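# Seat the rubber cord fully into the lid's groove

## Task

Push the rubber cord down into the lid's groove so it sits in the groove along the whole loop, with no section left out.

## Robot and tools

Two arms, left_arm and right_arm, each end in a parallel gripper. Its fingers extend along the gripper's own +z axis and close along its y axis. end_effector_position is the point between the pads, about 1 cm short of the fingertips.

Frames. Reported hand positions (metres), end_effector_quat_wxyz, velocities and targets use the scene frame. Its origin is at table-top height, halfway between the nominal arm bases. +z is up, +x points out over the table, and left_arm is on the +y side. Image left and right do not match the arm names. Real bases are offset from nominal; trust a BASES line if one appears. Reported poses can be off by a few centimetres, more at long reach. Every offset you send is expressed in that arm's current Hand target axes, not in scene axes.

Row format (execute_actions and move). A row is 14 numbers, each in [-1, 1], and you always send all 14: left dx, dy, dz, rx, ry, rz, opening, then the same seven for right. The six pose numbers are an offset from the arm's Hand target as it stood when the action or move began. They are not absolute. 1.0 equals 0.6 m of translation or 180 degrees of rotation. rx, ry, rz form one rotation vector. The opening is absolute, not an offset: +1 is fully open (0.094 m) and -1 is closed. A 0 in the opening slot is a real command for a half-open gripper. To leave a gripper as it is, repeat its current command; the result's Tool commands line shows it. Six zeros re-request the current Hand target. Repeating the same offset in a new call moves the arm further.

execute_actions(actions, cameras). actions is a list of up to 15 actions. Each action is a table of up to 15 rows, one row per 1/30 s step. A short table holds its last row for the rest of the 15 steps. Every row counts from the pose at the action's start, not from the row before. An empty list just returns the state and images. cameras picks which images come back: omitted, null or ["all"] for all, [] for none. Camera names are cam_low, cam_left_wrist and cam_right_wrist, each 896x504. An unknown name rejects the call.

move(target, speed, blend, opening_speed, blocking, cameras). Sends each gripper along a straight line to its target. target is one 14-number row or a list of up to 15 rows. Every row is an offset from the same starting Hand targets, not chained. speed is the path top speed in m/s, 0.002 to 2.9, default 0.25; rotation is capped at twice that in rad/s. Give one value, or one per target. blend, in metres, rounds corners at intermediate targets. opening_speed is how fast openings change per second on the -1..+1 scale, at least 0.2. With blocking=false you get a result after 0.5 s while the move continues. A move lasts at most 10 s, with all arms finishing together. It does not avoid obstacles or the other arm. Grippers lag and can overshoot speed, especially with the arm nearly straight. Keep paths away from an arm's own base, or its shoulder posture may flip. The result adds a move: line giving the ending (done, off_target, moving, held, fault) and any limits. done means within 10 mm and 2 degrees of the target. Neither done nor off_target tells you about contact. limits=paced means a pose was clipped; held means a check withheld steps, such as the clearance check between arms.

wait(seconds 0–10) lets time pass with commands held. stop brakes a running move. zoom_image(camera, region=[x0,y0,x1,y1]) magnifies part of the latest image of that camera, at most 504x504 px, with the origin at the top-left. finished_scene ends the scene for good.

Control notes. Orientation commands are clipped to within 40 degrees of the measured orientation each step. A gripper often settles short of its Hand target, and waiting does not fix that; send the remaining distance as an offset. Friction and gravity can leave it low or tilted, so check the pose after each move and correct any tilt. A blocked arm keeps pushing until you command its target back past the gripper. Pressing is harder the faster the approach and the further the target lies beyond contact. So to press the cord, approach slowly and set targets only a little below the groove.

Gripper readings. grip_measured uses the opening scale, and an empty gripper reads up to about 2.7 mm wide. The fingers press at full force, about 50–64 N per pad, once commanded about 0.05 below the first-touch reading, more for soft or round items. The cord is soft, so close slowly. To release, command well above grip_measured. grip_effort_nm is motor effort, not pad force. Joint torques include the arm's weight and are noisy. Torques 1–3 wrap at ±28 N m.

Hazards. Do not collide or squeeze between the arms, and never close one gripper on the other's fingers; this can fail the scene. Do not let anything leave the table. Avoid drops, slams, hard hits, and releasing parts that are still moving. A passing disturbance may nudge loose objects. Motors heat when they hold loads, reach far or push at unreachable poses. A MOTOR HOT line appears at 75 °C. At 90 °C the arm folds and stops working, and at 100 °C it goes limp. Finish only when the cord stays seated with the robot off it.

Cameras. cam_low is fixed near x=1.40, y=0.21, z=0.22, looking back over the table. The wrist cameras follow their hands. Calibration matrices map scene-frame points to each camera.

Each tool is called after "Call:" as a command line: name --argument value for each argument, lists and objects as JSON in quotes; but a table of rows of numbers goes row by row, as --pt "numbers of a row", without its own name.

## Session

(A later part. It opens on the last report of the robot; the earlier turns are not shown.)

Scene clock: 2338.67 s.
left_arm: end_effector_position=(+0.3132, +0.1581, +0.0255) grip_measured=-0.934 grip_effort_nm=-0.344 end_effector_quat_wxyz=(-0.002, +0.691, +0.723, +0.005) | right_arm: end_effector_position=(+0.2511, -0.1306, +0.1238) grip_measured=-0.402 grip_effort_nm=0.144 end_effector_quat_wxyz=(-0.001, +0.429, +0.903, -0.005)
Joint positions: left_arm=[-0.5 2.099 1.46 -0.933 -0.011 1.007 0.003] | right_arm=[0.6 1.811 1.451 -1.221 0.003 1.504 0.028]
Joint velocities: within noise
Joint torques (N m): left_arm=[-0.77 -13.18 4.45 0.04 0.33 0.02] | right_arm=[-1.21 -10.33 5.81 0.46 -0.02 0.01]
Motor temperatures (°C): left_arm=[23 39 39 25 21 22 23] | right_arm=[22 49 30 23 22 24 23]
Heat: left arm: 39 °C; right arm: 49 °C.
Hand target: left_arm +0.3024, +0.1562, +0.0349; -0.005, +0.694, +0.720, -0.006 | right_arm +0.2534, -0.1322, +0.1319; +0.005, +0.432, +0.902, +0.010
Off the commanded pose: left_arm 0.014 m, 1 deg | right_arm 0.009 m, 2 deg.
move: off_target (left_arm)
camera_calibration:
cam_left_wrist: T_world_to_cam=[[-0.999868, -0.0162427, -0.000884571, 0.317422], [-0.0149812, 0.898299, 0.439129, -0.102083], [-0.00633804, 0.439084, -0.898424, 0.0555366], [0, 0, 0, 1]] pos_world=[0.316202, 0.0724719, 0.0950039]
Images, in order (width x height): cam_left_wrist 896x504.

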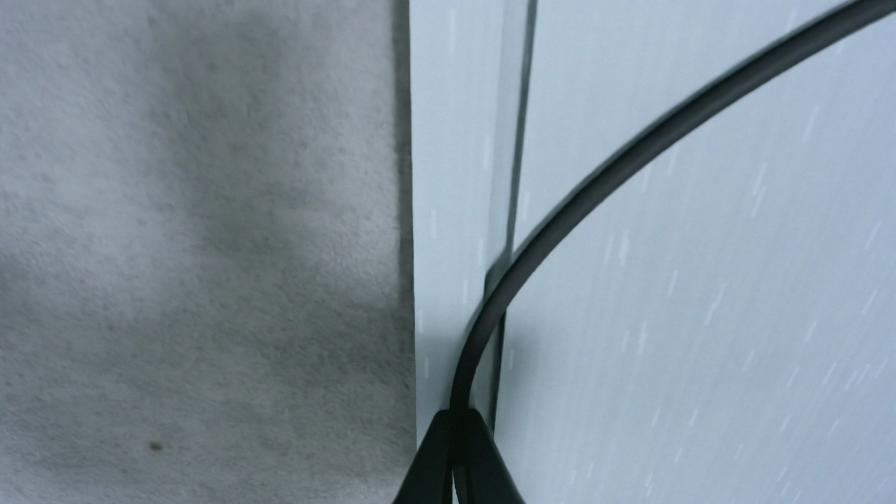

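Call:
move --pt "0 -0.003 -0.005 0 0 0 -0.94 0 0 0 0 0 0 -0.4" --speed 0.08 --cameras '["cam_left_wrist"]'

Call:
zoom_image --camera "cam_left_wrist" --region '[360, 250, 560, 504]'

Scene clock: 2344.20 s.
left_arm: end_effector_position=(+0.3052, +0.1579, +0.0260) grip_measured=-0.934 grip_effort_nm=-0.344 end_effector_quat_wxyz=(-0.014, +0.694, +0.720, -0.002) | right_arm: end_effector_position=(+0.2511, -0.1306, +0.1238) grip_measured=-0.402 grip_effort_nm=0.144 end_effector_quat_wxyz=(-0.001, +0.429, +0.903, -0.005)
Joint positions: left_arm=[-0.507 2.097 1.46 -0.961 -0.002 1.007 0.003] | right_arm=[0.6 1.811 1.451 -1.221 0.003 1.504 0.028]
Joint velocities: within noise
Joint torques (N m): left_arm=[-0.4 -13.82 4.34 0.13 0.17 0.05] | right_arm=[-1.25 -10.39 5.74 0.47 -0.05 0]
Motor temperatures (°C): left_arm=[23 41 39 25 21 22 23] | right_arm=[22 49 30 23 22 24 23]
Heat: left arm: 41 °C; right arm: 49 °C.
Hand target: left_arm +0.3007, +0.1560, +0.0380; -0.005, +0.694, +0.720, -0.006 | right_arm +0.2534, -0.1322, +0.1319; +0.005, +0.432, +0.902, +0.010
Off the commanded pose: left_arm 0.013 m, 1 deg | right_arm 0.009 m, 2 deg.
move: off_target (left_arm)
camera_calibration:
cam_left_wrist: T_world_to_cam=[[-0.999595, -0.00952748, 0.0268084, 0.307594], [0.00338579, 0.895732, 0.444581, -0.107585], [-0.0282488, 0.444492, -0.895337, 0.0617539], [0, 0, 0, 1]] pos_world=[0.309578, 0.0718487, 0.0948747]
Images, in order (width x height): cam_left_wrist 896x504.

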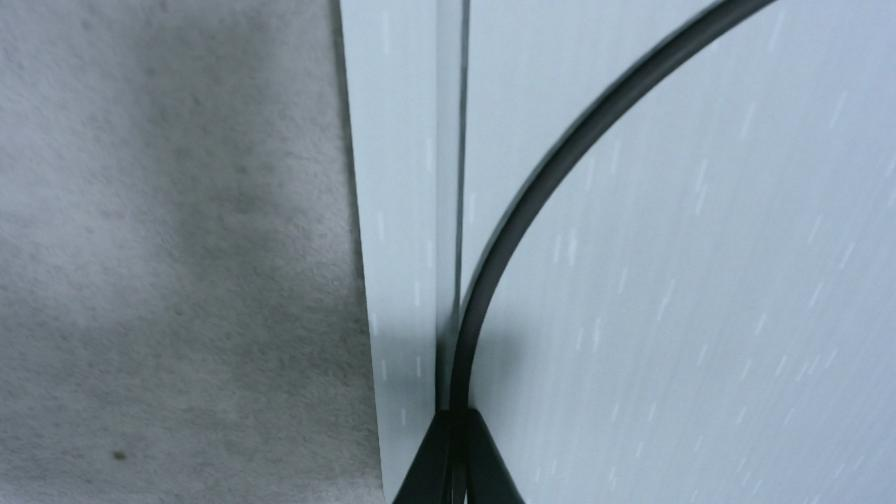

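Scaled by 1.984 from the camera's 896x504 image, which has a finer 1280x720 frame.

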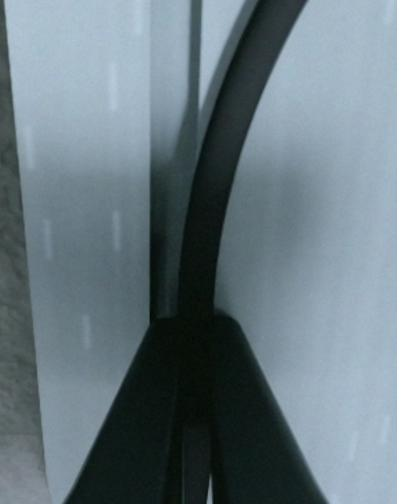

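Call:
move --pt "0 0.004 0.03 0 0 0 -0.94 0 0 0 0 0 0 -0.4" --speed 0.08 --cameras '["cam_left_wrist"]'

Call:
zoom_image --camera "cam_left_wrist" --region '[360, 250, 560, 504]'

Scene clock: 2348.57 s.
left_arm: end_effector_position=(+0.3042, +0.1584, +0.0245) grip_measured=-0.934 grip_effort_nm=-0.339 end_effector_quat_wxyz=(-0.013, +0.694, +0.720, -0.002) | right_arm: end_effector_position=(+0.2511, -0.1306, +0.1238) grip_measured=-0.402 grip_effort_nm=0.139 end_effector_quat_wxyz=(-0.001, +0.429, +0.903, -0.005)
Joint positions: left_arm=[-0.507 2.095 1.451 -0.953 -0.002 1.007 0.003] | right_arm=[0.6 1.811 1.451 -1.221 0.003 1.504 0.028]
Joint velocities: within noise
Joint torques (N m): left_arm=[-0.16 -10.48 2.78 0.68 0.2 0] | right_arm=[-1.13 -10.29 5.79 0.46 -0.03 0.03]
Motor temperatures (°C): left_arm=[23 41 38 25 21 22 23] | right_arm=[22 49 30 23 22 24 23]
Heat: left arm: 41 °C; right arm: 49 °C.
Hand target: left_arm +0.3027, +0.1562, +0.0198; -0.006, +0.694, +0.720, -0.006 | right_arm +0.2534, -0.1322, +0.1319; +0.005, +0.432, +0.902, +0.010
Off the commanded pose: left_arm 0.005 m, 1 deg | right_arm 0.009 m, 2 deg.
move: done
camera_calibration:
cam_left_wrist: T_world_to_cam=[[-0.999598, -0.0094695, 0.0267239, 0.306541], [0.00338759, 0.895931, 0.444181, -0.107475], [-0.0281489, 0.444093, -0.895538, 0.0602198], [0, 0, 0, 1]] pos_world=[0.308477, 0.0724501, 0.0934757]
Images, in order (width x height): cam_left_wrist 896x504.

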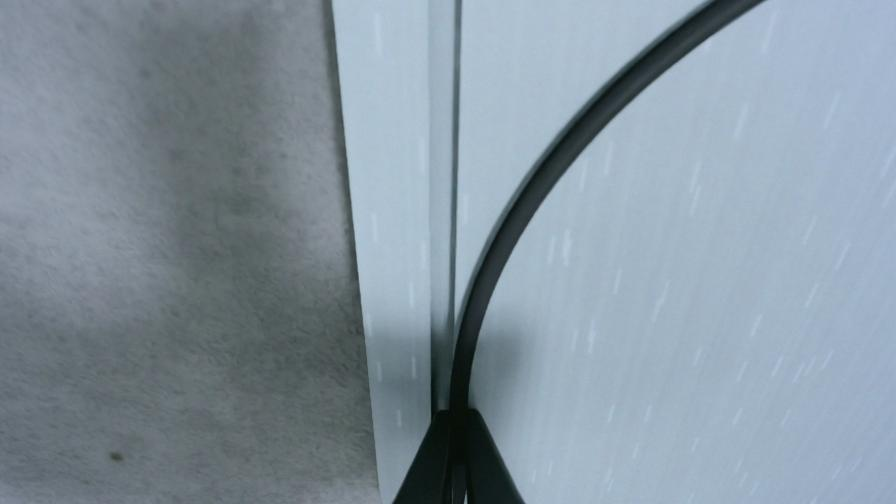

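Scaled by 1.984 from the camera's 896x504 image, which has a finer 1280x720 frame.

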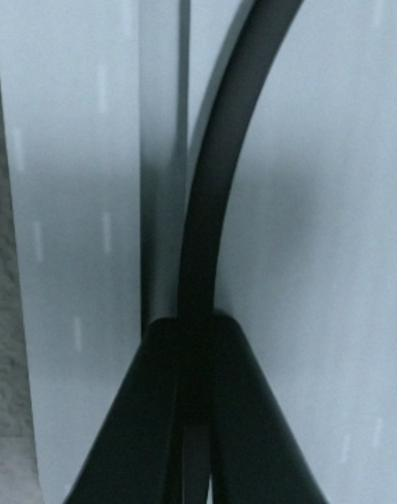

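Call:
move --pt "0 0.009 -0.003 0 0 0 -0.94 0 0 0 0 0 0 -0.4" --speed 0.08 --cameras '["cam_left_wrist"]'

Call:
zoom_image --camera "cam_left_wrist" --region '[360, 250, 560, 504]'

Scene clock: 2352.60 s.
left_arm: end_effector_position=(+0.3043, +0.1584, +0.0247) grip_measured=-0.934 grip_effort_nm=-0.339 end_effector_quat_wxyz=(-0.013, +0.694, +0.720, -0.002) | right_arm: end_effector_position=(+0.2511, -0.1306, +0.1238) grip_measured=-0.402 grip_effort_nm=0.139 end_effector_quat_wxyz=(-0.001, +0.429, +0.903, -0.005)
Joint positions: left_arm=[-0.507 2.095 1.451 -0.953 -0.002 1.007 0.003] | right_arm=[0.6 1.811 1.451 -1.221 0.003 1.504 0.028]
Joint velocities: within noise
Joint torques (N m): left_arm=[0.34 -9.02 5.18 0.58 0.17 0.09] | right_arm=[-1.17 -10.35 5.76 0.46 -0.04 0.04]
Motor temperatures (°C): left_arm=[23 41 38 25 21 22 23] | right_arm=[22 49 30 23 22 24 23]
Heat: left arm: 41 °C; right arm: 49 °C.
Hand target: left_arm +0.3082, +0.1563, +0.0217; -0.005, +0.694, +0.720, -0.006 | right_arm +0.2534, -0.1322, +0.1319; +0.005, +0.432, +0.902, +0.010
Off the commanded pose: left_arm 0.005 m, 1 deg | right_arm 0.009 m, 2 deg.
move: done
camera_calibration:
cam_left_wrist: T_world_to_cam=[[-0.999616, -0.00945713, 0.0260571, 0.306703], [0.00309016, 0.896128, 0.443786, -0.107318], [-0.0275474, 0.443696, -0.895754, 0.0602203], [0, 0, 0, 1]] pos_world=[0.308575, 0.0723515, 0.093577]
Images, in order (width x height): cam_left_wrist 896x504.

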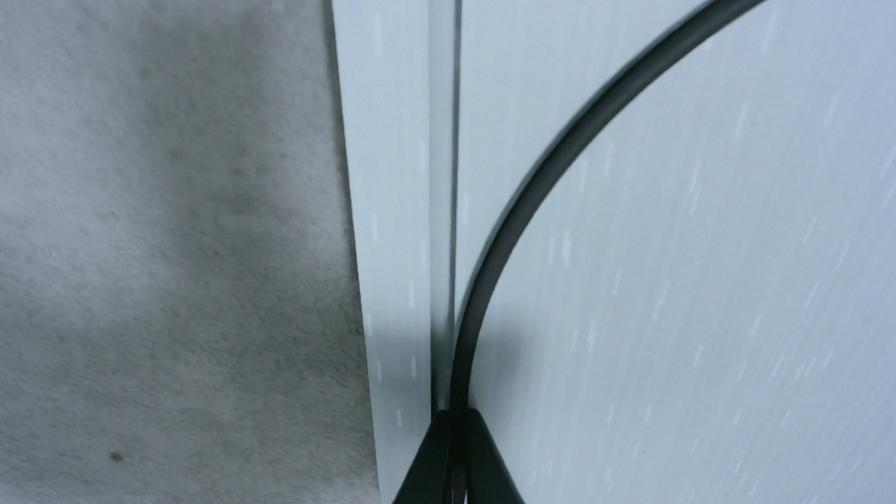

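Scaled by 1.984 from the camera's 896x504 image, which has a finer 1280x720 frame.

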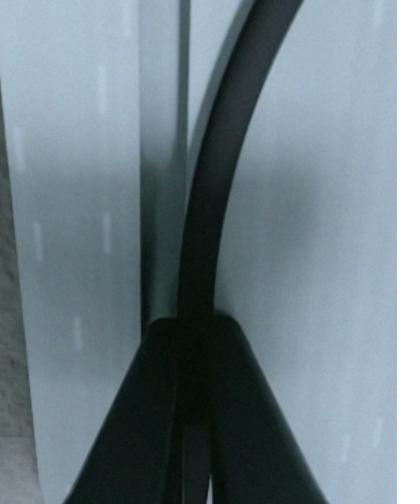

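Call:
move --pt "0 0.006 -0.002 0 0 0 -0.94 0 0 0 0 0 0 -0.4" --speed 0.08 --cameras '["cam_left_wrist"]'

Call:
zoom_image --camera "cam_left_wrist" --region '[360, 250, 560, 504]'

Scene clock: 2356.77 s.
left_arm: end_effector_position=(+0.3055, +0.1599, +0.0251) grip_measured=-0.934 grip_effort_nm=-0.344 end_effector_quat_wxyz=(-0.013, +0.692, +0.722, -0.002) | right_arm: end_effector_position=(+0.2511, -0.1306, +0.1238) grip_measured=-0.402 grip_effort_nm=0.139 end_effector_quat_wxyz=(-0.001, +0.429, +0.903, -0.005)
Joint positions: left_arm=[-0.502 2.095 1.452 -0.955 -0.002 1.007 0.003] | right_arm=[0.6 1.811 1.451 -1.221 0.003 1.504 0.028]
Joint velocities: within noise
Joint torques (N m): left_arm=[0.42 -8.44 6.53 0.51 0.21 0.16] | right_arm=[-1.14 -10.3 5.76 0.45 -0.04 0.02]
Motor temperatures (°C): left_arm=[23 41 38 25 21 22 23] | right_arm=[22 49 30 23 22 24 23]
Heat: left arm: 41 °C; right arm: 49 °C.
Hand target: left_arm +0.3118, +0.1565, +0.0228; -0.005, +0.694, +0.720, -0.006 | right_arm +0.2534, -0.1322, +0.1319; +0.005, +0.432, +0.902, +0.010
Off the commanded pose: left_arm 0.008 m, 1 deg | right_arm 0.009 m, 2 deg.
move: done
camera_calibration:
cam_left_wrist: T_world_to_cam=[[-0.999563, -0.0144582, 0.0257802, 0.308693], [-0.00152089, 0.896202, 0.443643, -0.107544], [-0.0295186, 0.44341, -0.895833, 0.0606413], [0, 0, 0, 1]] pos_world=[0.310184, 0.0739555, 0.0940775]
Images, in order (width x height): cam_left_wrist 896x504.

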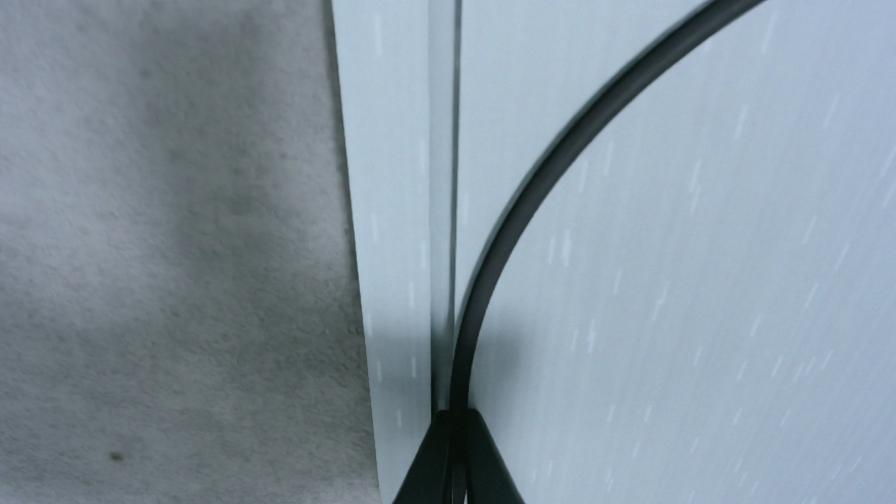

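Scaled by 1.984 from the camera's 896x504 image, which has a finer 1280x720 frame.

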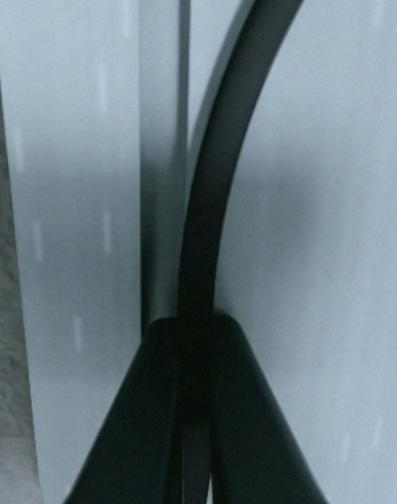

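Call:
move --pt "0 0.00 -0.009 0 0 0 -0.94 0 0 0 0 0 0 -0.4" --speed 0.08 --cameras '["cam_left_wrist"]'

Call:
zoom_image --camera "cam_left_wrist" --region '[360, 250, 560, 504]'

Scene clock: 2361.50 s.
left_arm: end_effector_position=(+0.3053, +0.1599, +0.0254) grip_measured=-0.934 grip_effort_nm=-0.344 end_effector_quat_wxyz=(-0.013, +0.692, +0.722, -0.002) | right_arm: end_effector_position=(+0.2511, -0.1306, +0.1238) grip_measured=-0.402 grip_effort_nm=0.149 end_effector_quat_wxyz=(-0.001, +0.429, +0.903, -0.005)
Joint positions: left_arm=[-0.502 2.095 1.454 -0.957 -0.002 1.008 0.003] | right_arm=[0.6 1.811 1.451 -1.221 0.003 1.504 0.028]
Joint velocities: within noise
Joint torques (N m): left_arm=[0.59 -9.16 7.27 0.31 0.18 0.15] | right_arm=[-1.16 -10.33 5.76 0.47 -0.05 0.01]
Motor temperatures (°C): left_arm=[23 40 39 25 21 22 23] | right_arm=[22 49 30 23 22 24 23]
Heat: left arm: 40 °C; right arm: 49 °C.
Hand target: left_arm +0.3119, +0.1565, +0.0282; -0.005, +0.694, +0.720, -0.006 | right_arm +0.2534, -0.1322, +0.1319; +0.005, +0.432, +0.902, +0.010
Off the commanded pose: left_arm 0.008 m, 1 deg | right_arm 0.009 m, 2 deg.
move: done
camera_calibration:
cam_left_wrist: T_world_to_cam=[[-0.999543, -0.0140737, 0.0267568, 0.308463], [-0.00072554, 0.89595, 0.444154, -0.107906], [-0.0302237, 0.443932, -0.895551, 0.0609704], [0, 0, 0, 1]] pos_world=[0.310086, 0.0739534, 0.0942757]
Images, in order (width x height): cam_left_wrist 896x504.

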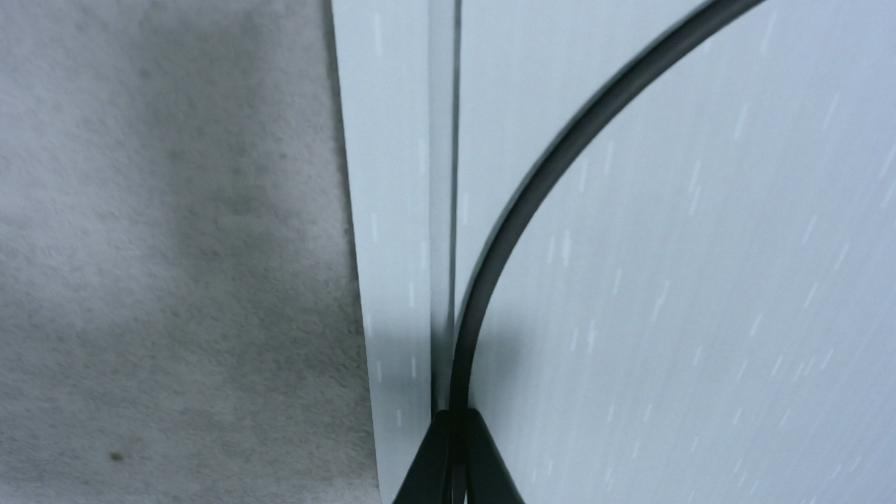

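Scaled by 1.984 from the camera's 896x504 image, which has a finer 1280x720 frame.

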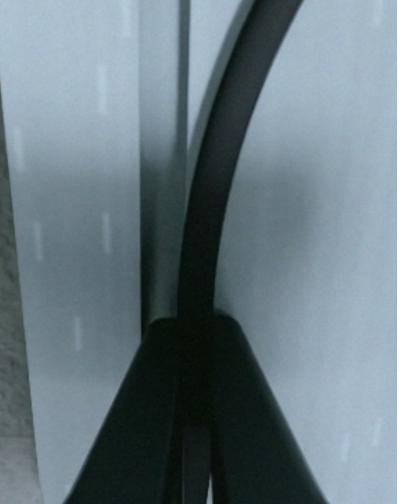

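Call:
move --pt "0 0.006 -0.012 0 0 0 -0.94 0 0 0 0 0 0 -0.4" --speed 0.08 --cameras '["cam_left_wrist"]'

Call:
zoom_image --camera "cam_left_wrist" --region '[360, 250, 560, 504]'

Scene clock: 2364.63 s.
left_arm: end_effector_position=(+0.3101, +0.1594, +0.0322) grip_measured=-0.934 grip_effort_nm=-0.344 end_effector_quat_wxyz=(-0.010, +0.692, +0.722, -0.002) | right_arm: end_effector_position=(+0.2511, -0.1306, +0.1238) grip_measured=-0.402 grip_effort_nm=0.144 end_effector_quat_wxyz=(-0.001, +0.429, +0.903, -0.005)
Joint positions: left_arm=[-0.497 2.095 1.483 -0.979 -0.002 1.012 0.003] | right_arm=[0.6 1.811 1.451 -1.221 0.003 1.504 0.028]
Joint velocities: within noise
Joint torques (N m): left_arm=[0.61 -8.92 7.49 0.21 0.2 0.17] | right_arm=[-1.21 -10.25 5.9 0.45 -0.05 0.01]
Motor temperatures (°C): left_arm=[23 40 39 25 21 22 23] | right_arm=[22 49 30 23 22 24 23]
Heat: left arm: 40 °C; right arm: 49 °C.
Hand target: left_arm +0.3156, +0.1566, +0.0353; -0.005, +0.694, +0.720, -0.006 | right_arm +0.2534, -0.1322, +0.1319; +0.005, +0.432, +0.902, +0.010
Off the commanded pose: left_arm 0.007 m, 1 deg | right_arm 0.009 m, 2 deg.
move: done
camera_calibration:
cam_left_wrist: T_world_to_cam=[[-0.999668, -0.015147, 0.0208601, 0.313464], [-0.0043961, 0.897489, 0.441014, -0.109488], [-0.0254017, 0.440776, -0.897258, 0.0665803], [0, 0, 0, 1]] pos_world=[0.31457, 0.0736652, 0.101486]
Images, in order (width x height): cam_left_wrist 896x504.

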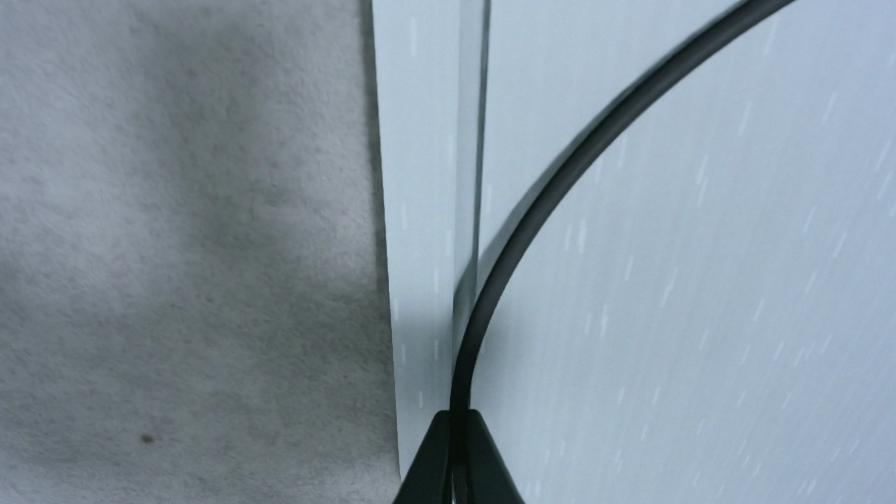

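Scaled by 1.984 from the camera's 896x504 image, which has a finer 1280x720 frame.

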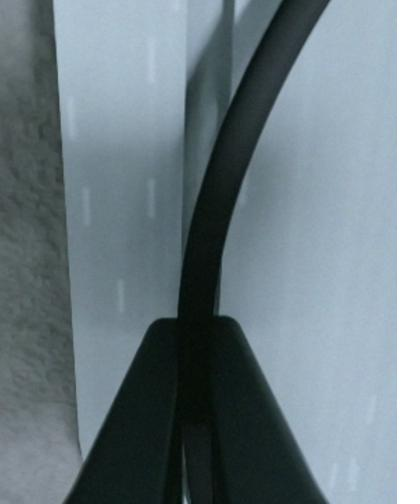

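Call:
move --pt "0 -0.009 0.022 0 0 0 -0.94 0 0 0 0 0 0 -0.4" --speed 0.06 --cameras '["cam_left_wrist"]'

Call:
zoom_image --camera "cam_left_wrist" --region '[360, 250, 560, 504]'

Scene clock: 2369.47 s.
left_arm: end_effector_position=(+0.3123, +0.1581, +0.0295) grip_measured=-0.934 grip_effort_nm=-0.344 end_effector_quat_wxyz=(-0.003, +0.692, +0.722, +0.000) | right_arm: end_effector_position=(+0.2511, -0.1306, +0.1238) grip_measured=-0.402 grip_effort_nm=0.139 end_effector_quat_wxyz=(-0.001, +0.429, +0.903, -0.005)
Joint positions: left_arm=[-0.497 2.095 1.471 -0.953 -0.002 1.012 0.003] | right_arm=[0.6 1.811 1.451 -1.221 0.003 1.504 0.028]
Joint velocities: within noise
Joint torques (N m): left_arm=[-0.09 -8.72 4.22 0.5 0.22 0.06] | right_arm=[-1.1 -10.36 5.71 0.46 -0.03 0.02]
Motor temperatures (°C): left_arm=[23 40 40 25 21 22 23] | right_arm=[22 49 30 23 22 24 23]
Heat: left arm: 40 °C; right arm: 49 °C.
Hand target: left_arm +0.3100, +0.1564, +0.0222; -0.005, +0.694, +0.720, -0.006 | right_arm +0.2534, -0.1322, +0.1319; +0.005, +0.432, +0.902, +0.010
Off the commanded pose: left_arm 0.008 m, 1 deg | right_arm 0.009 m, 2 deg.
move: done
camera_calibration:
cam_left_wrist: T_world_to_cam=[[-0.999863, -0.0142948, 0.00839734, 0.315992], [-0.00922661, 0.900616, 0.434518, -0.105924], [-0.0137741, 0.43438, -0.900624, 0.0622189], [0, 0, 0, 1]] pos_world=[0.315828, 0.0728876, 0.0994084]
Images, in order (width x height): cam_left_wrist 896x504.

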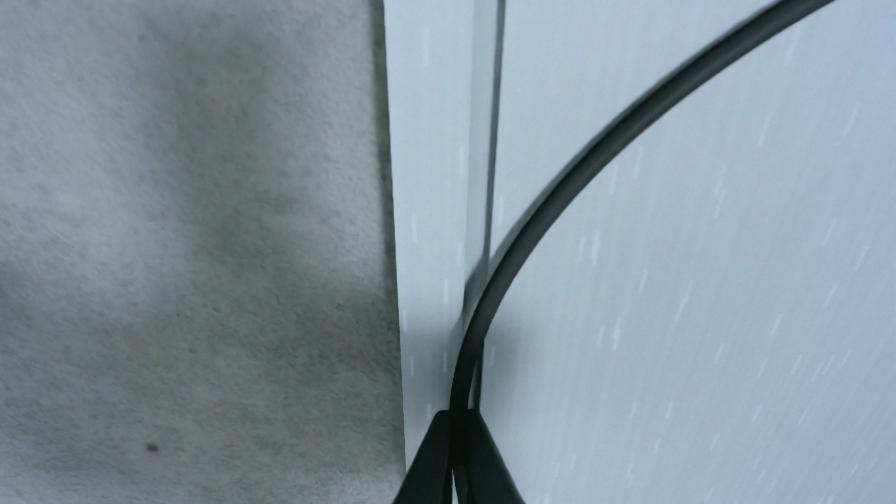

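Scaled by 1.984 from the camera's 896x504 image, which has a finer 1280x720 frame.

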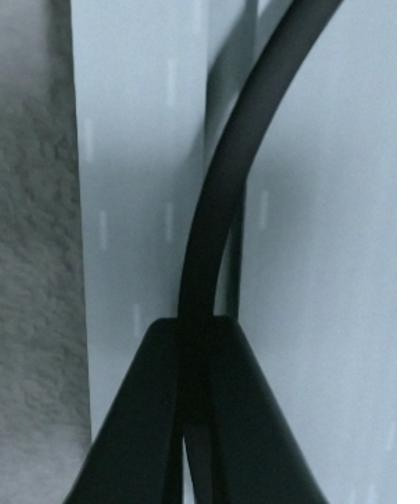

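Call:
move --pt "0 -0.006 -0.002 0 0 0 -0.94 0 0 0 0 0 0 -0.4" --pt "0 -0.006 0.011 0 0 0 -0.94 0 0 0 0 0 0 -0.4" --speed 0.06 --cameras '["cam_left_wrist"]'

Call:
zoom_image --camera "cam_left_wrist" --region '[360, 250, 560, 504]'

Scene clock: 2373.37 s.
left_arm: end_effector_position=(+0.3086, +0.1592, +0.0251) grip_measured=-0.934 grip_effort_nm=-0.339 end_effector_quat_wxyz=(-0.007, +0.693, +0.721, -0.001) | right_arm: end_effector_position=(+0.2511, -0.1306, +0.1238) grip_measured=-0.402 grip_effort_nm=0.144 end_effector_quat_wxyz=(-0.001, +0.429, +0.903, -0.005)
Joint positions: left_arm=[-0.499 2.095 1.453 -0.943 -0.002 1.012 0.003] | right_arm=[0.6 1.811 1.451 -1.221 0.003 1.504 0.028]
Joint velocities: within noise
Joint torques (N m): left_arm=[-0.46 -8.75 3.55 0.75 0.2 0.07] | right_arm=[-1.18 -10.33 5.81 0.47 -0.03 0.01]
Motor temperatures (°C): left_arm=[23 39 39 25 21 22 23] | right_arm=[22 49 30 23 22 24 23]
Heat: left arm: 39 °C; right arm: 49 °C.
Hand target: left_arm +0.3062, +0.1562, +0.0157; -0.005, +0.694, +0.720, -0.006 | right_arm +0.2534, -0.1322, +0.1319; +0.005, +0.432, +0.902, +0.010
Off the commanded pose: left_arm 0.010 m, 1 deg | right_arm 0.009 m, 2 deg.
move: done
camera_calibration:
cam_left_wrist: T_world_to_cam=[[-0.999811, -0.0120622, 0.0152632, 0.31173], [-0.0041578, 0.898938, 0.438057, -0.106412], [-0.0190046, 0.43791, -0.898818, 0.0587885], [0, 0, 0, 1]] pos_world=[0.312346, 0.0736737, 0.0946965]
Images, in order (width x height): cam_left_wrist 896x504.

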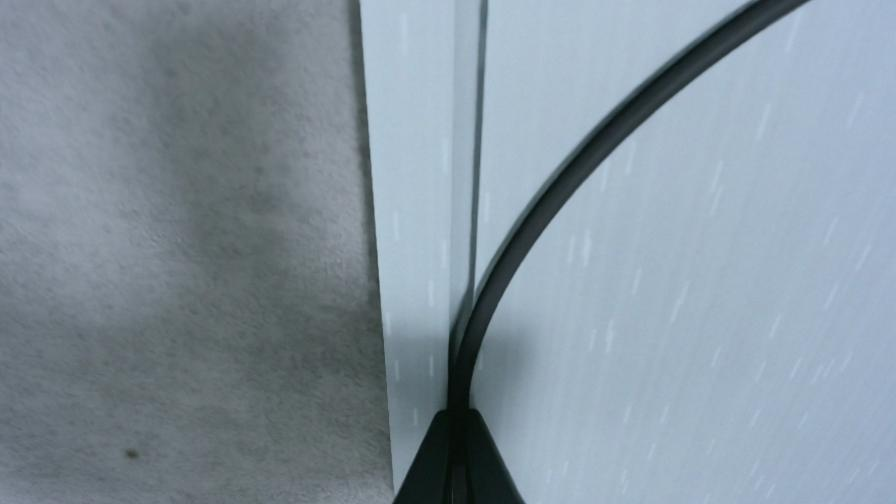

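Scaled by 1.984 from the camera's 896x504 image, which has a finer 1280x720 frame.

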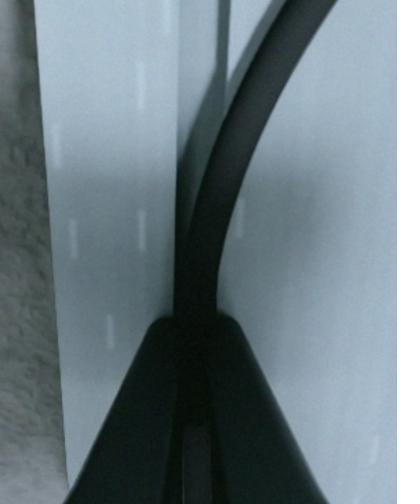

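Perfect alignment; press, release, close, press.

Call:
move --pt "0 0.003 0.009 0 0 0 -0.94 0 0 0 0 0 0 -0.4" --pt "0 0.003 0.0 0 0 0 -0.94 0 0 0 0 0 0 -0.4" --pt "0 0.003 0.0 0 0 0 -0.6 0 0 0 0 0 0 -0.4" --pt "0 0.007 -0.04 0 0 0 -0.6 0 0 0 0 0 0 -0.4" --pt "0 0.007 -0.04 0 0 0 -1 0 0 0 0 0 0 -0.4" --speed 0.06 --cameras '["cam_left_wrist"]'

Call:
zoom_image --camera "cam_left_wrist" --region '[360, 250, 560, 504]'

Scene clock: 2379.43 s.
left_arm: end_effector_position=(+0.3055, +0.1600, +0.0308) grip_measured=-0.996 grip_effort_nm=-0.212 end_effector_quat_wxyz=(-0.017, +0.693, +0.721, -0.005) | right_arm: end_effector_position=(+0.2511, -0.1306, +0.1238) grip_measured=-0.402 grip_effort_nm=0.144 end_effector_quat_wxyz=(-0.001, +0.429, +0.903, -0.005)
Joint positions: left_arm=[-0.5 2.095 1.476 -0.988 0.001 1.012 0] | right_arm=[0.6 1.811 1.451 -1.221 0.003 1.504 0.028]
Joint velocities: within noise
Joint torques (N m): left_arm=[0.17 -11.02 6.79 0.21 0.14 0.16] | right_arm=[-1.1 -10.35 5.72 0.49 -0.03 0.01]
Motor temperatures (°C): left_arm=[23 39 39 25 21 22 23] | right_arm=[22 49 30 23 22 24 23]
Heat: left arm: 39 °C; right arm: 49 °C.
Hand target: left_arm +0.3110, +0.1564, +0.0397; -0.005, +0.694, +0.720, -0.006 | right_arm +0.2534, -0.1322, +0.1319; +0.005, +0.432, +0.902, +0.010
Off the commanded pose: left_arm 0.011 m, 1 deg | right_arm 0.009 m, 2 deg.
move: off_target (left_arm); target 5's new opening was sent with left_arm's hand 0.013 m and 2 deg from that target
camera_calibration:
cam_left_wrist: T_world_to_cam=[[-0.999298, -0.0115563, 0.0356433, 0.307697], [0.00553234, 0.89532, 0.445388, -0.112271], [-0.0370592, 0.445273, -0.894628, 0.0676595], [0, 0, 0, 1]] pos_world=[0.31061, 0.0739471, 0.0995667]
Images, in order (width x height): cam_left_wrist 896x504.

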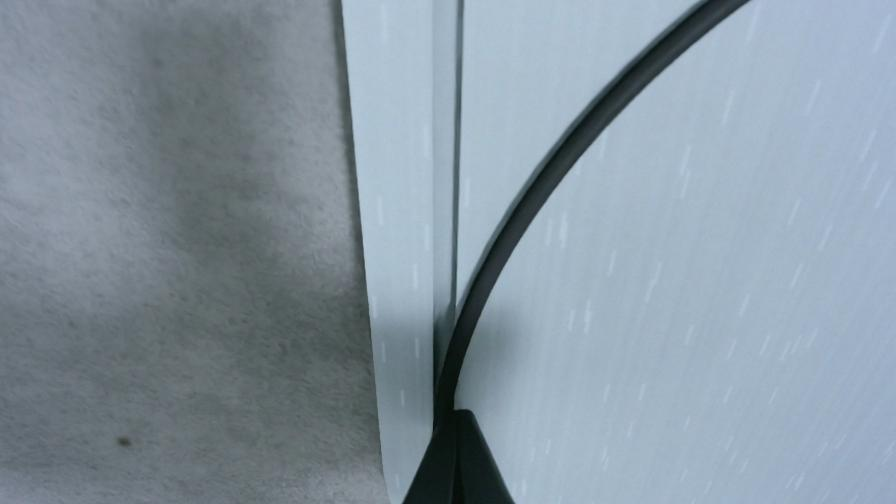

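Scaled by 1.984 from the camera's 896x504 image, which has a finer 1280x720 frame.

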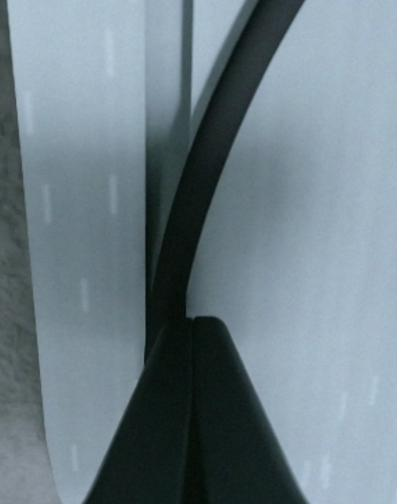

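Call:
move --pt "0.004 0.009 -0.012 0 0 0 -1 0 0 0 0 0 0 -0.4" --pt "0.004 0.001 0.043 0 0 0 -1 0 0 0 0 0 0 -0.4" --pt "0.004 0.007 0 0 0 0 -1 0 0 0 0 0 0 -0.4" --speed 0.06 --cameras '["cam_left_wrist"]'

Call:
zoom_image --camera "cam_left_wrist" --region '[360, 250, 560, 504]'

Scene clock: 2388.13 s.
left_arm: end_effector_position=(+0.3076, +0.1621, +0.0309) grip_measured=-0.996 grip_effort_nm=-0.208 end_effector_quat_wxyz=(-0.017, +0.692, +0.722, -0.005) | right_arm: end_effector_position=(+0.2511, -0.1306, +0.1238) grip_measured=-0.402 grip_effort_nm=0.139 end_effector_quat_wxyz=(-0.001, +0.429, +0.903, -0.005)
Joint positions: left_arm=[-0.492 2.098 1.483 -0.992 0.002 1.017 0] | right_arm=[0.6 1.811 1.451 -1.221 0.003 1.504 0.028]
Joint velocities: within noise
Joint torques (N m): left_arm=[0.53 -10.48 7.43 0.19 0.16 0.11] | right_arm=[-1.14 -10.25 5.76 0.44 -0.03 0.03]
Motor temperatures (°C): left_arm=[23 40 40 25 21 22 23] | right_arm=[22 49 30 23 22 24 23]
Heat: left arm: 40 °C; right arm: 49 °C.
Hand target: left_arm +0.3149, +0.1590, +0.0395; -0.005, +0.694, +0.720, -0.006 | right_arm +0.2534, -0.1322, +0.1319; +0.005, +0.432, +0.902, +0.010
Off the commanded pose: left_arm 0.012 m, 1 deg | right_arm 0.009 m, 2 deg.
move: off_target (left_arm)
camera_calibration:
cam_left_wrist: T_world_to_cam=[[-0.999222, -0.0149962, 0.0364792, 0.31038], [0.00281653, 0.895406, 0.445241, -0.113353], [-0.0393407, 0.444998, -0.894667, 0.0676445], [0, 0, 0, 1]] pos_world=[0.313119, 0.0760501, 0.0996664]
Images, in order (width x height): cam_left_wrist 896x504.

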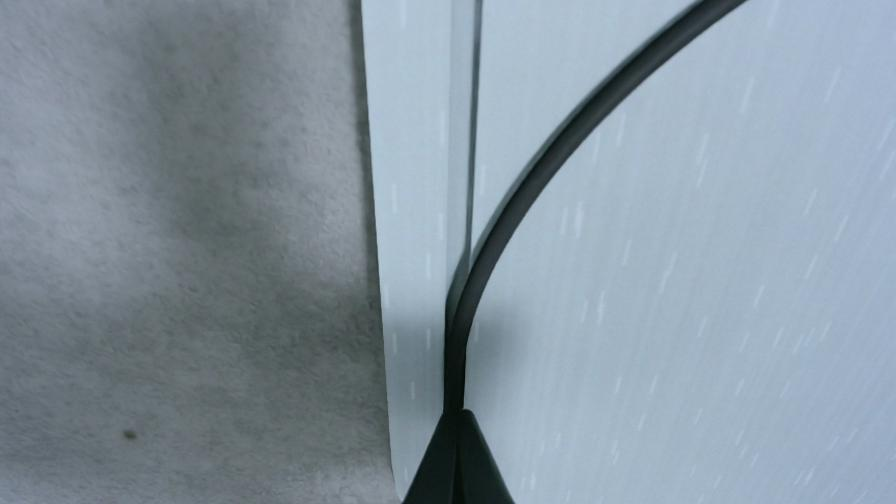

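Scaled by 1.984 from the camera's 896x504 image, which has a finer 1280x720 frame.

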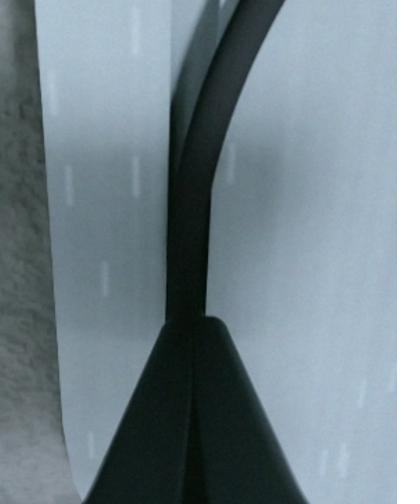

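Call:
move --pt "-0.014 0.001 -0.005 0 0 0 -1 0 0 0 0 0 0 -0.4" --pt "-0.014 -0.006 0.044 0 0 0 -1 0 0 0 0 0 0 -0.4" --pt "-0.014 0.001 0 0 0 0 -1 0 0 0 0 0 0 -0.4" --speed 0.06 --cameras '["cam_left_wrist"]'

Call:
zoom_image --camera "cam_left_wrist" --region '[360, 250, 560, 504]'

Scene clock: 2397.20 s.
left_arm: end_effector_position=(+0.3098, +0.1551, +0.0318) grip_measured=-0.996 grip_effort_nm=-0.212 end_effector_quat_wxyz=(-0.016, +0.695, +0.718, -0.005) | right_arm: end_effector_position=(+0.2511, -0.1306, +0.1238) grip_measured=-0.402 grip_effort_nm=0.139 end_effector_quat_wxyz=(-0.001, +0.429, +0.903, -0.005)
Joint positions: left_arm=[-0.505 2.114 1.511 -1.001 0.002 1.014 0] | right_arm=[0.6 1.811 1.451 -1.221 0.003 1.504 0.028]
Joint velocities: within noise
Joint torques (N m): left_arm=[0.06 -10.51 7.57 0.19 0.16 0.01] | right_arm=[-1.06 -10.33 5.75 0.45 -0.03 0.03]
Motor temperatures (°C): left_arm=[23 40 41 25 21 22 23] | right_arm=[22 49 30 23 22 24 23]
Heat: left arm: 41 °C; right arm: 49 °C.
Hand target: left_arm +0.3158, +0.1505, +0.0395; -0.005, +0.694, +0.720, -0.006 | right_arm +0.2534, -0.1322, +0.1319; +0.005, +0.432, +0.902, +0.010
Off the commanded pose: left_arm 0.011 m, 1 deg | right_arm 0.009 m, 2 deg.
move: off_target (left_arm)
camera_calibration:
cam_left_wrist: T_world_to_cam=[[-0.999405, -0.00470916, 0.0341568, 0.310992], [0.010958, 0.89589, 0.444141, -0.110104], [-0.0326922, 0.444251, -0.895306, 0.0696873], [0, 0, 0, 1]] pos_world=[0.314292, 0.0691468, 0.100671]
Images, in order (width x height): cam_left_wrist 896x504.

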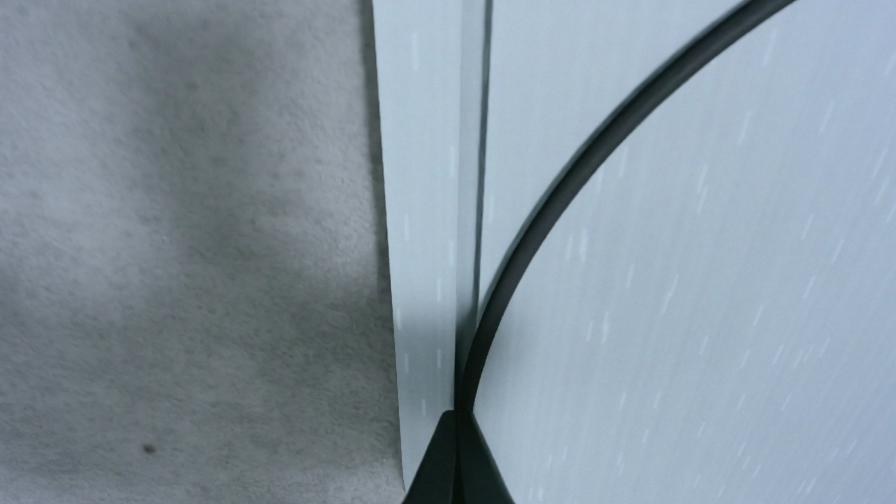

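Scaled by 1.984 from the camera's 896x504 image, which has a finer 1280x720 frame.

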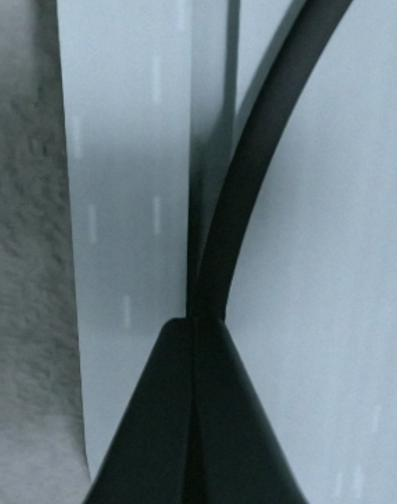

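Call:
move --pt "-0.002 -0.004 0.0 0 0 0 -1 0 0 0 0 0 0 -0.4" --pt "-0.002 -0.012 0.044 0 0 0 -1 0 0 0 0 0 0 -0.4" --pt "-0.002 -0.004 0 0 0 0 -1 0 0 0 0 0 0 -0.4" --speed 0.06 --cameras '["cam_left_wrist"]'

Call:
zoom_image --camera "cam_left_wrist" --region '[360, 250, 560, 504]'

Scene clock: 2403.70 s.
left_arm: end_effector_position=(+0.3073, +0.1549, +0.0299) grip_measured=-0.996 grip_effort_nm=-0.208 end_effector_quat_wxyz=(-0.019, +0.695, +0.719, -0.005) | right_arm: end_effector_position=(+0.2511, -0.1306, +0.1238) grip_measured=-0.402 grip_effort_nm=0.144 end_effector_quat_wxyz=(-0.001, +0.429, +0.903, -0.005)
Joint positions: left_arm=[-0.509 2.114 1.502 -0.998 0.001 1.007 0] | right_arm=[0.6 1.811 1.451 -1.221 0.003 1.504 0.028]
Joint velocities: within noise
Joint torques (N m): left_arm=[-0.14 -10.95 7.15 0.18 0.17 0.05] | right_arm=[-1.14 -10.37 5.79 0.45 -0.03 0.01]
Motor temperatures (°C): left_arm=[23 39 42 25 21 22 23] | right_arm=[22 49 30 23 22 24 23]
Heat: left arm: 42 °C; right arm: 49 °C.
Hand target: left_arm +0.3135, +0.1494, +0.0396; -0.005, +0.694, +0.720, -0.006 | right_arm +0.2534, -0.1322, +0.1319; +0.005, +0.432, +0.902, +0.010
Off the commanded pose: left_arm 0.013 m, 2 deg | right_arm 0.009 m, 2 deg.
move: off_target (left_arm)
camera_calibration:
cam_left_wrist: T_world_to_cam=[[-0.999242, -0.00704722, 0.0382832, 0.308691], [0.0108315, 0.894298, 0.447341, -0.108764], [-0.0373891, 0.447416, -0.893544, 0.0688534], [0, 0, 0, 1]] pos_world=[0.312209, 0.0686369, 0.0983605]
Images, in order (width x height): cam_left_wrist 896x504.

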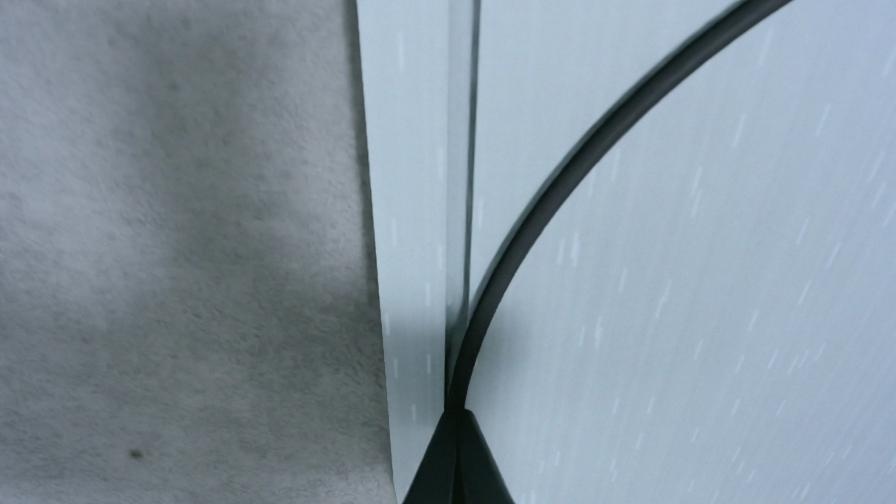

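Scaled by 1.984 from the camera's 896x504 image, which has a finer 1280x720 frame.

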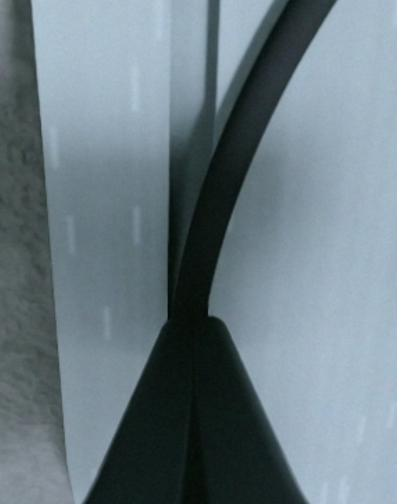

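Call:
move --pt "-0.027 -0.002 -0.01 0 0 0 -0.4 0 0 0 0 0 0 -0.4" --pt "-0.025 -0.013 0.03 0 0 0 -0.4 0 0 0 0 0 0 -0.4" --speed 0.08 --cameras '["cam_left_wrist"]'

Call:
zoom_image --camera "cam_left_wrist" --region '[360, 250, 560, 504]'

Scene clock: 2411.00 s.
left_arm: end_effector_position=(+0.3082, +0.1359, +0.0289) grip_measured=-0.402 grip_effort_nm=0.085 end_effector_quat_wxyz=(-0.003, +0.696, +0.718, -0.001) | right_arm: end_effector_position=(+0.2511, -0.1306, +0.1238) grip_measured=-0.402 grip_effort_nm=0.139 end_effector_quat_wxyz=(-0.001, +0.429, +0.903, -0.005)
Joint positions: left_arm=[-0.55 2.124 1.515 -0.968 0.001 0.97 0.028] | right_arm=[0.6 1.811 1.451 -1.221 0.003 1.504 0.028]
Joint velocities: within noise
Joint torques (N m): left_arm=[-0.51 -8.92 4.29 0.52 0.14 -0.11] | right_arm=[-1.14 -10.33 5.75 0.47 -0.04 0.03]
Motor temperatures (°C): left_arm=[23 39 42 25 21 22 23] | right_arm=[22 49 30 23 22 24 23]
Heat: left arm: 42 °C; right arm: 49 °C.
Hand target: left_arm +0.3059, +0.1340, +0.0216; -0.005, +0.694, +0.720, -0.006 | right_arm +0.2534, -0.1322, +0.1319; +0.005, +0.432, +0.902, +0.010
Off the commanded pose: left_arm 0.008 m, 1 deg | right_arm 0.009 m, 2 deg.
move: done
camera_calibration:
cam_left_wrist: T_world_to_cam=[[-0.999947, -0.00325804, 0.00979285, 0.309991], [0.001296, 0.901714, 0.432331, -0.0890056], [-0.0102389, 0.432321, -0.901662, 0.0705009], [0, 0, 0, 1]] pos_world=[0.310811, 0.0507885, 0.0990122]
Images, in order (width x height): cam_left_wrist 896x504.

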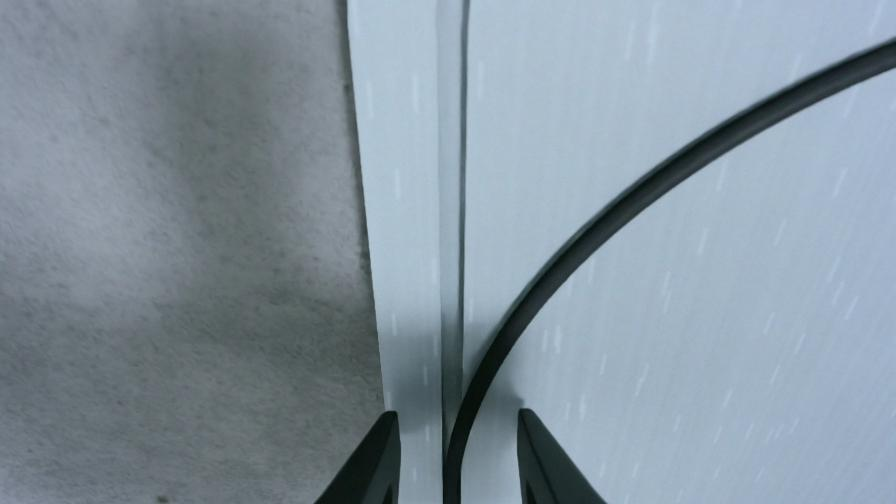

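Scaled by 1.984 from the camera's 896x504 image, which has a finer 1280x720 frame.

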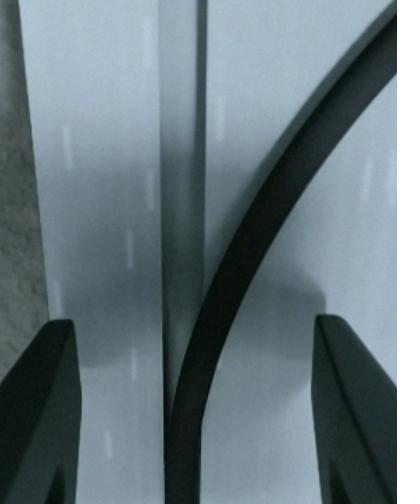

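Call:
move --pt "0 0 0.0095 0 0 0 -0.4 0 0 0 0 0 0 -0.4" --pt "0 0 0.0095 0 0 0 -0.94 0 0 0 0 0 0 -0.4" --speed 0.08 --opening_speed 0.6 --cameras '["cam_left_wrist"]'

Call:
move --pt "0 0.004 -0.025 0 0 0 -0.94 0 0 0 0 0 0 -0.4" --speed 0.05 --cameras '["cam_left_wrist"]'

Call:
zoom_image --camera "cam_left_wrist" --region '[360, 250, 560, 504]'

Scene clock: 2417.77 s.
left_arm: end_effector_position=(+0.3105, +0.1344, +0.0261) grip_measured=-0.934 grip_effort_nm=-0.354 end_effector_quat_wxyz=(+0.004, +0.696, +0.718, +0.000) | right_arm: end_effector_position=(+0.2511, -0.1306, +0.1238) grip_measured=-0.402 grip_effort_nm=0.144 end_effector_quat_wxyz=(-0.001, +0.429, +0.903, -0.005)
Joint positions: left_arm=[-0.55 2.126 1.507 -0.944 0.001 0.97 0.003] | right_arm=[0.6 1.811 1.451 -1.221 0.003 1.504 0.028]
Joint velocities: within noise
Joint torques (N m): left_arm=[-0.38 -8.61 4.03 0.5 0.16 -0.06] | right_arm=[-1.21 -10.36 5.74 0.45 -0.04 0.04]
Motor temperatures (°C): left_arm=[23 39 41 25 21 22 23] | right_arm=[22 49 30 23 22 24 23]
Heat: left arm: 41 °C; right arm: 49 °C.
Hand target: left_arm +0.3058, +0.1340, +0.0159; -0.005, +0.694, +0.720, -0.006 | right_arm +0.2534, -0.1322, +0.1319; +0.005, +0.432, +0.902, +0.010
Off the commanded pose: left_arm 0.011 m, 1 deg | right_arm 0.009 m, 2 deg.
move: off_target (left_arm); target 2's new opening was sent with left_arm's hand 0.011 m and 1 deg from that target
camera_calibration:
cam_left_wrist: T_world_to_cam=[[-0.999992, -0.00396229, -0.0010857, 0.312778], [-0.00404728, 0.90471, 0.426008, -0.0850515], [-0.000705721, 0.426009, -0.904719, 0.066606], [0, 0, 0, 1]] pos_world=[0.312478, 0.0498115, 0.0968319]
Images, in order (width x height): cam_left_wrist 896x504.

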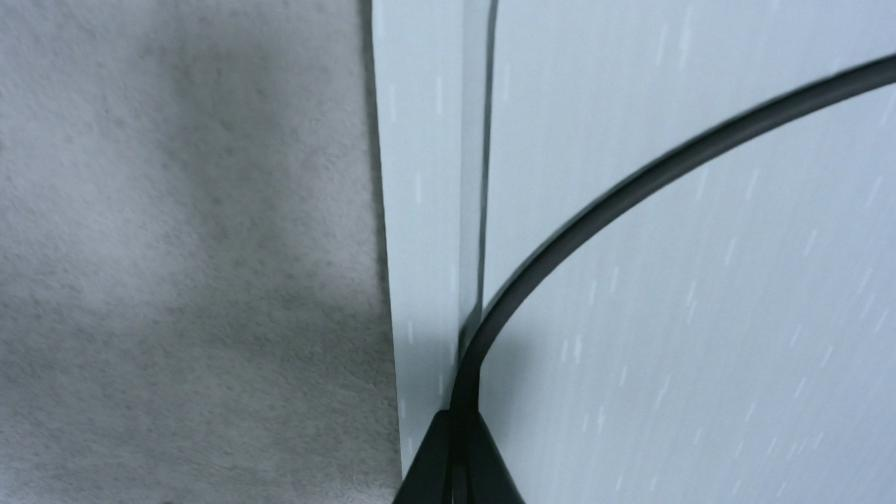

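Scene clock: 2418.93 s.
left_arm: end_effector_position=(+0.3046, +0.1382, +0.0261) grip_measured=-0.934 grip_effort_nm=-0.354 end_effector_quat_wxyz=(-0.010, +0.696, +0.718, -0.003) | right_arm: end_effector_position=(+0.2511, -0.1306, +0.1238) grip_measured=-0.402 grip_effort_nm=0.139 end_effector_quat_wxyz=(-0.001, +0.429, +0.903, -0.005)
Joint positions: left_arm=[-0.55 2.126 1.507 -0.973 0.001 0.97 0.003] | right_arm=[0.6 1.811 1.451 -1.221 0.003 1.504 0.028]
Joint velocities: within noise
Joint torques (N m): left_arm=[0.17 -9.68 7.57 0.17 0.14 0.02] | right_arm=[-1.16 -10.29 5.78 0.47 -0.03 0.03]
Motor temperatures (°C): left_arm=[23 39 41 25 21 22 23] | right_arm=[22 49 30 23 22 24 23]
Heat: left arm: 41 °C; right arm: 49 °C.
Hand target: left_arm +0.3084, +0.1341, +0.0309; -0.005, +0.694, +0.720, -0.006 | right_arm +0.2534, -0.1322, +0.1319; +0.005, +0.432, +0.902, +0.010
Off the commanded pose: left_arm 0.007 m, 1 deg | right_arm 0.009 m, 2 deg.
move: done
camera_calibration:
cam_left_wrist: T_world_to_cam=[[-0.999727, -0.00411713, 0.0230027, 0.306191], [0.00642178, 0.898054, 0.439838, -0.0911822], [-0.0224685, 0.439865, -0.897783, 0.0695329], [0, 0, 0, 1]] pos_world=[0.308255, 0.0525621, 0.0954876]
Images, in order (width x height): cam_left_wrist 896x504.

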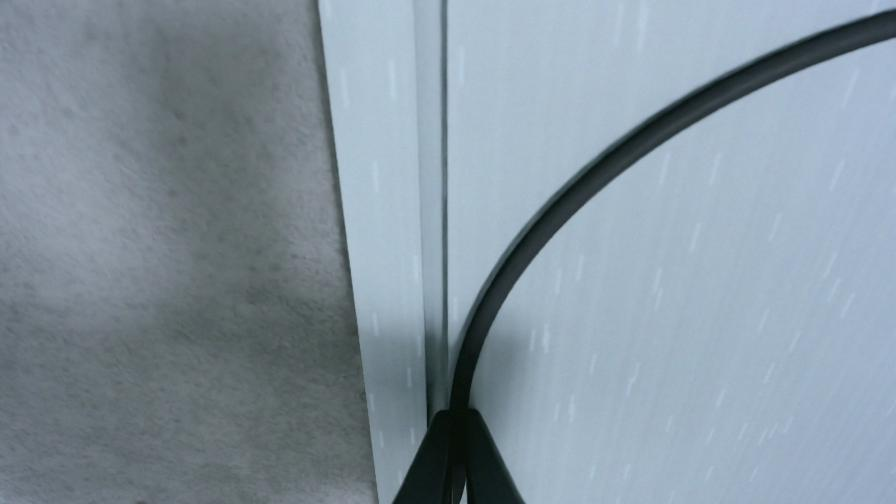

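Scaled by 1.984 from the camera's 896x504 image, which has a finer 1280x720 frame.

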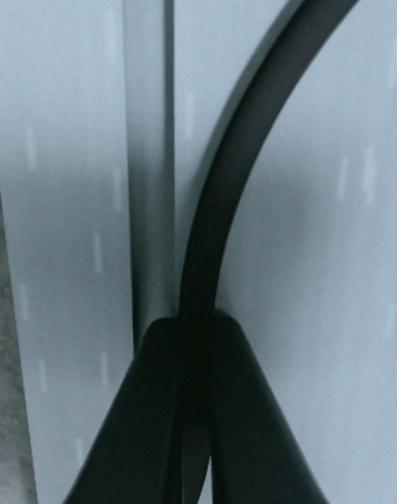

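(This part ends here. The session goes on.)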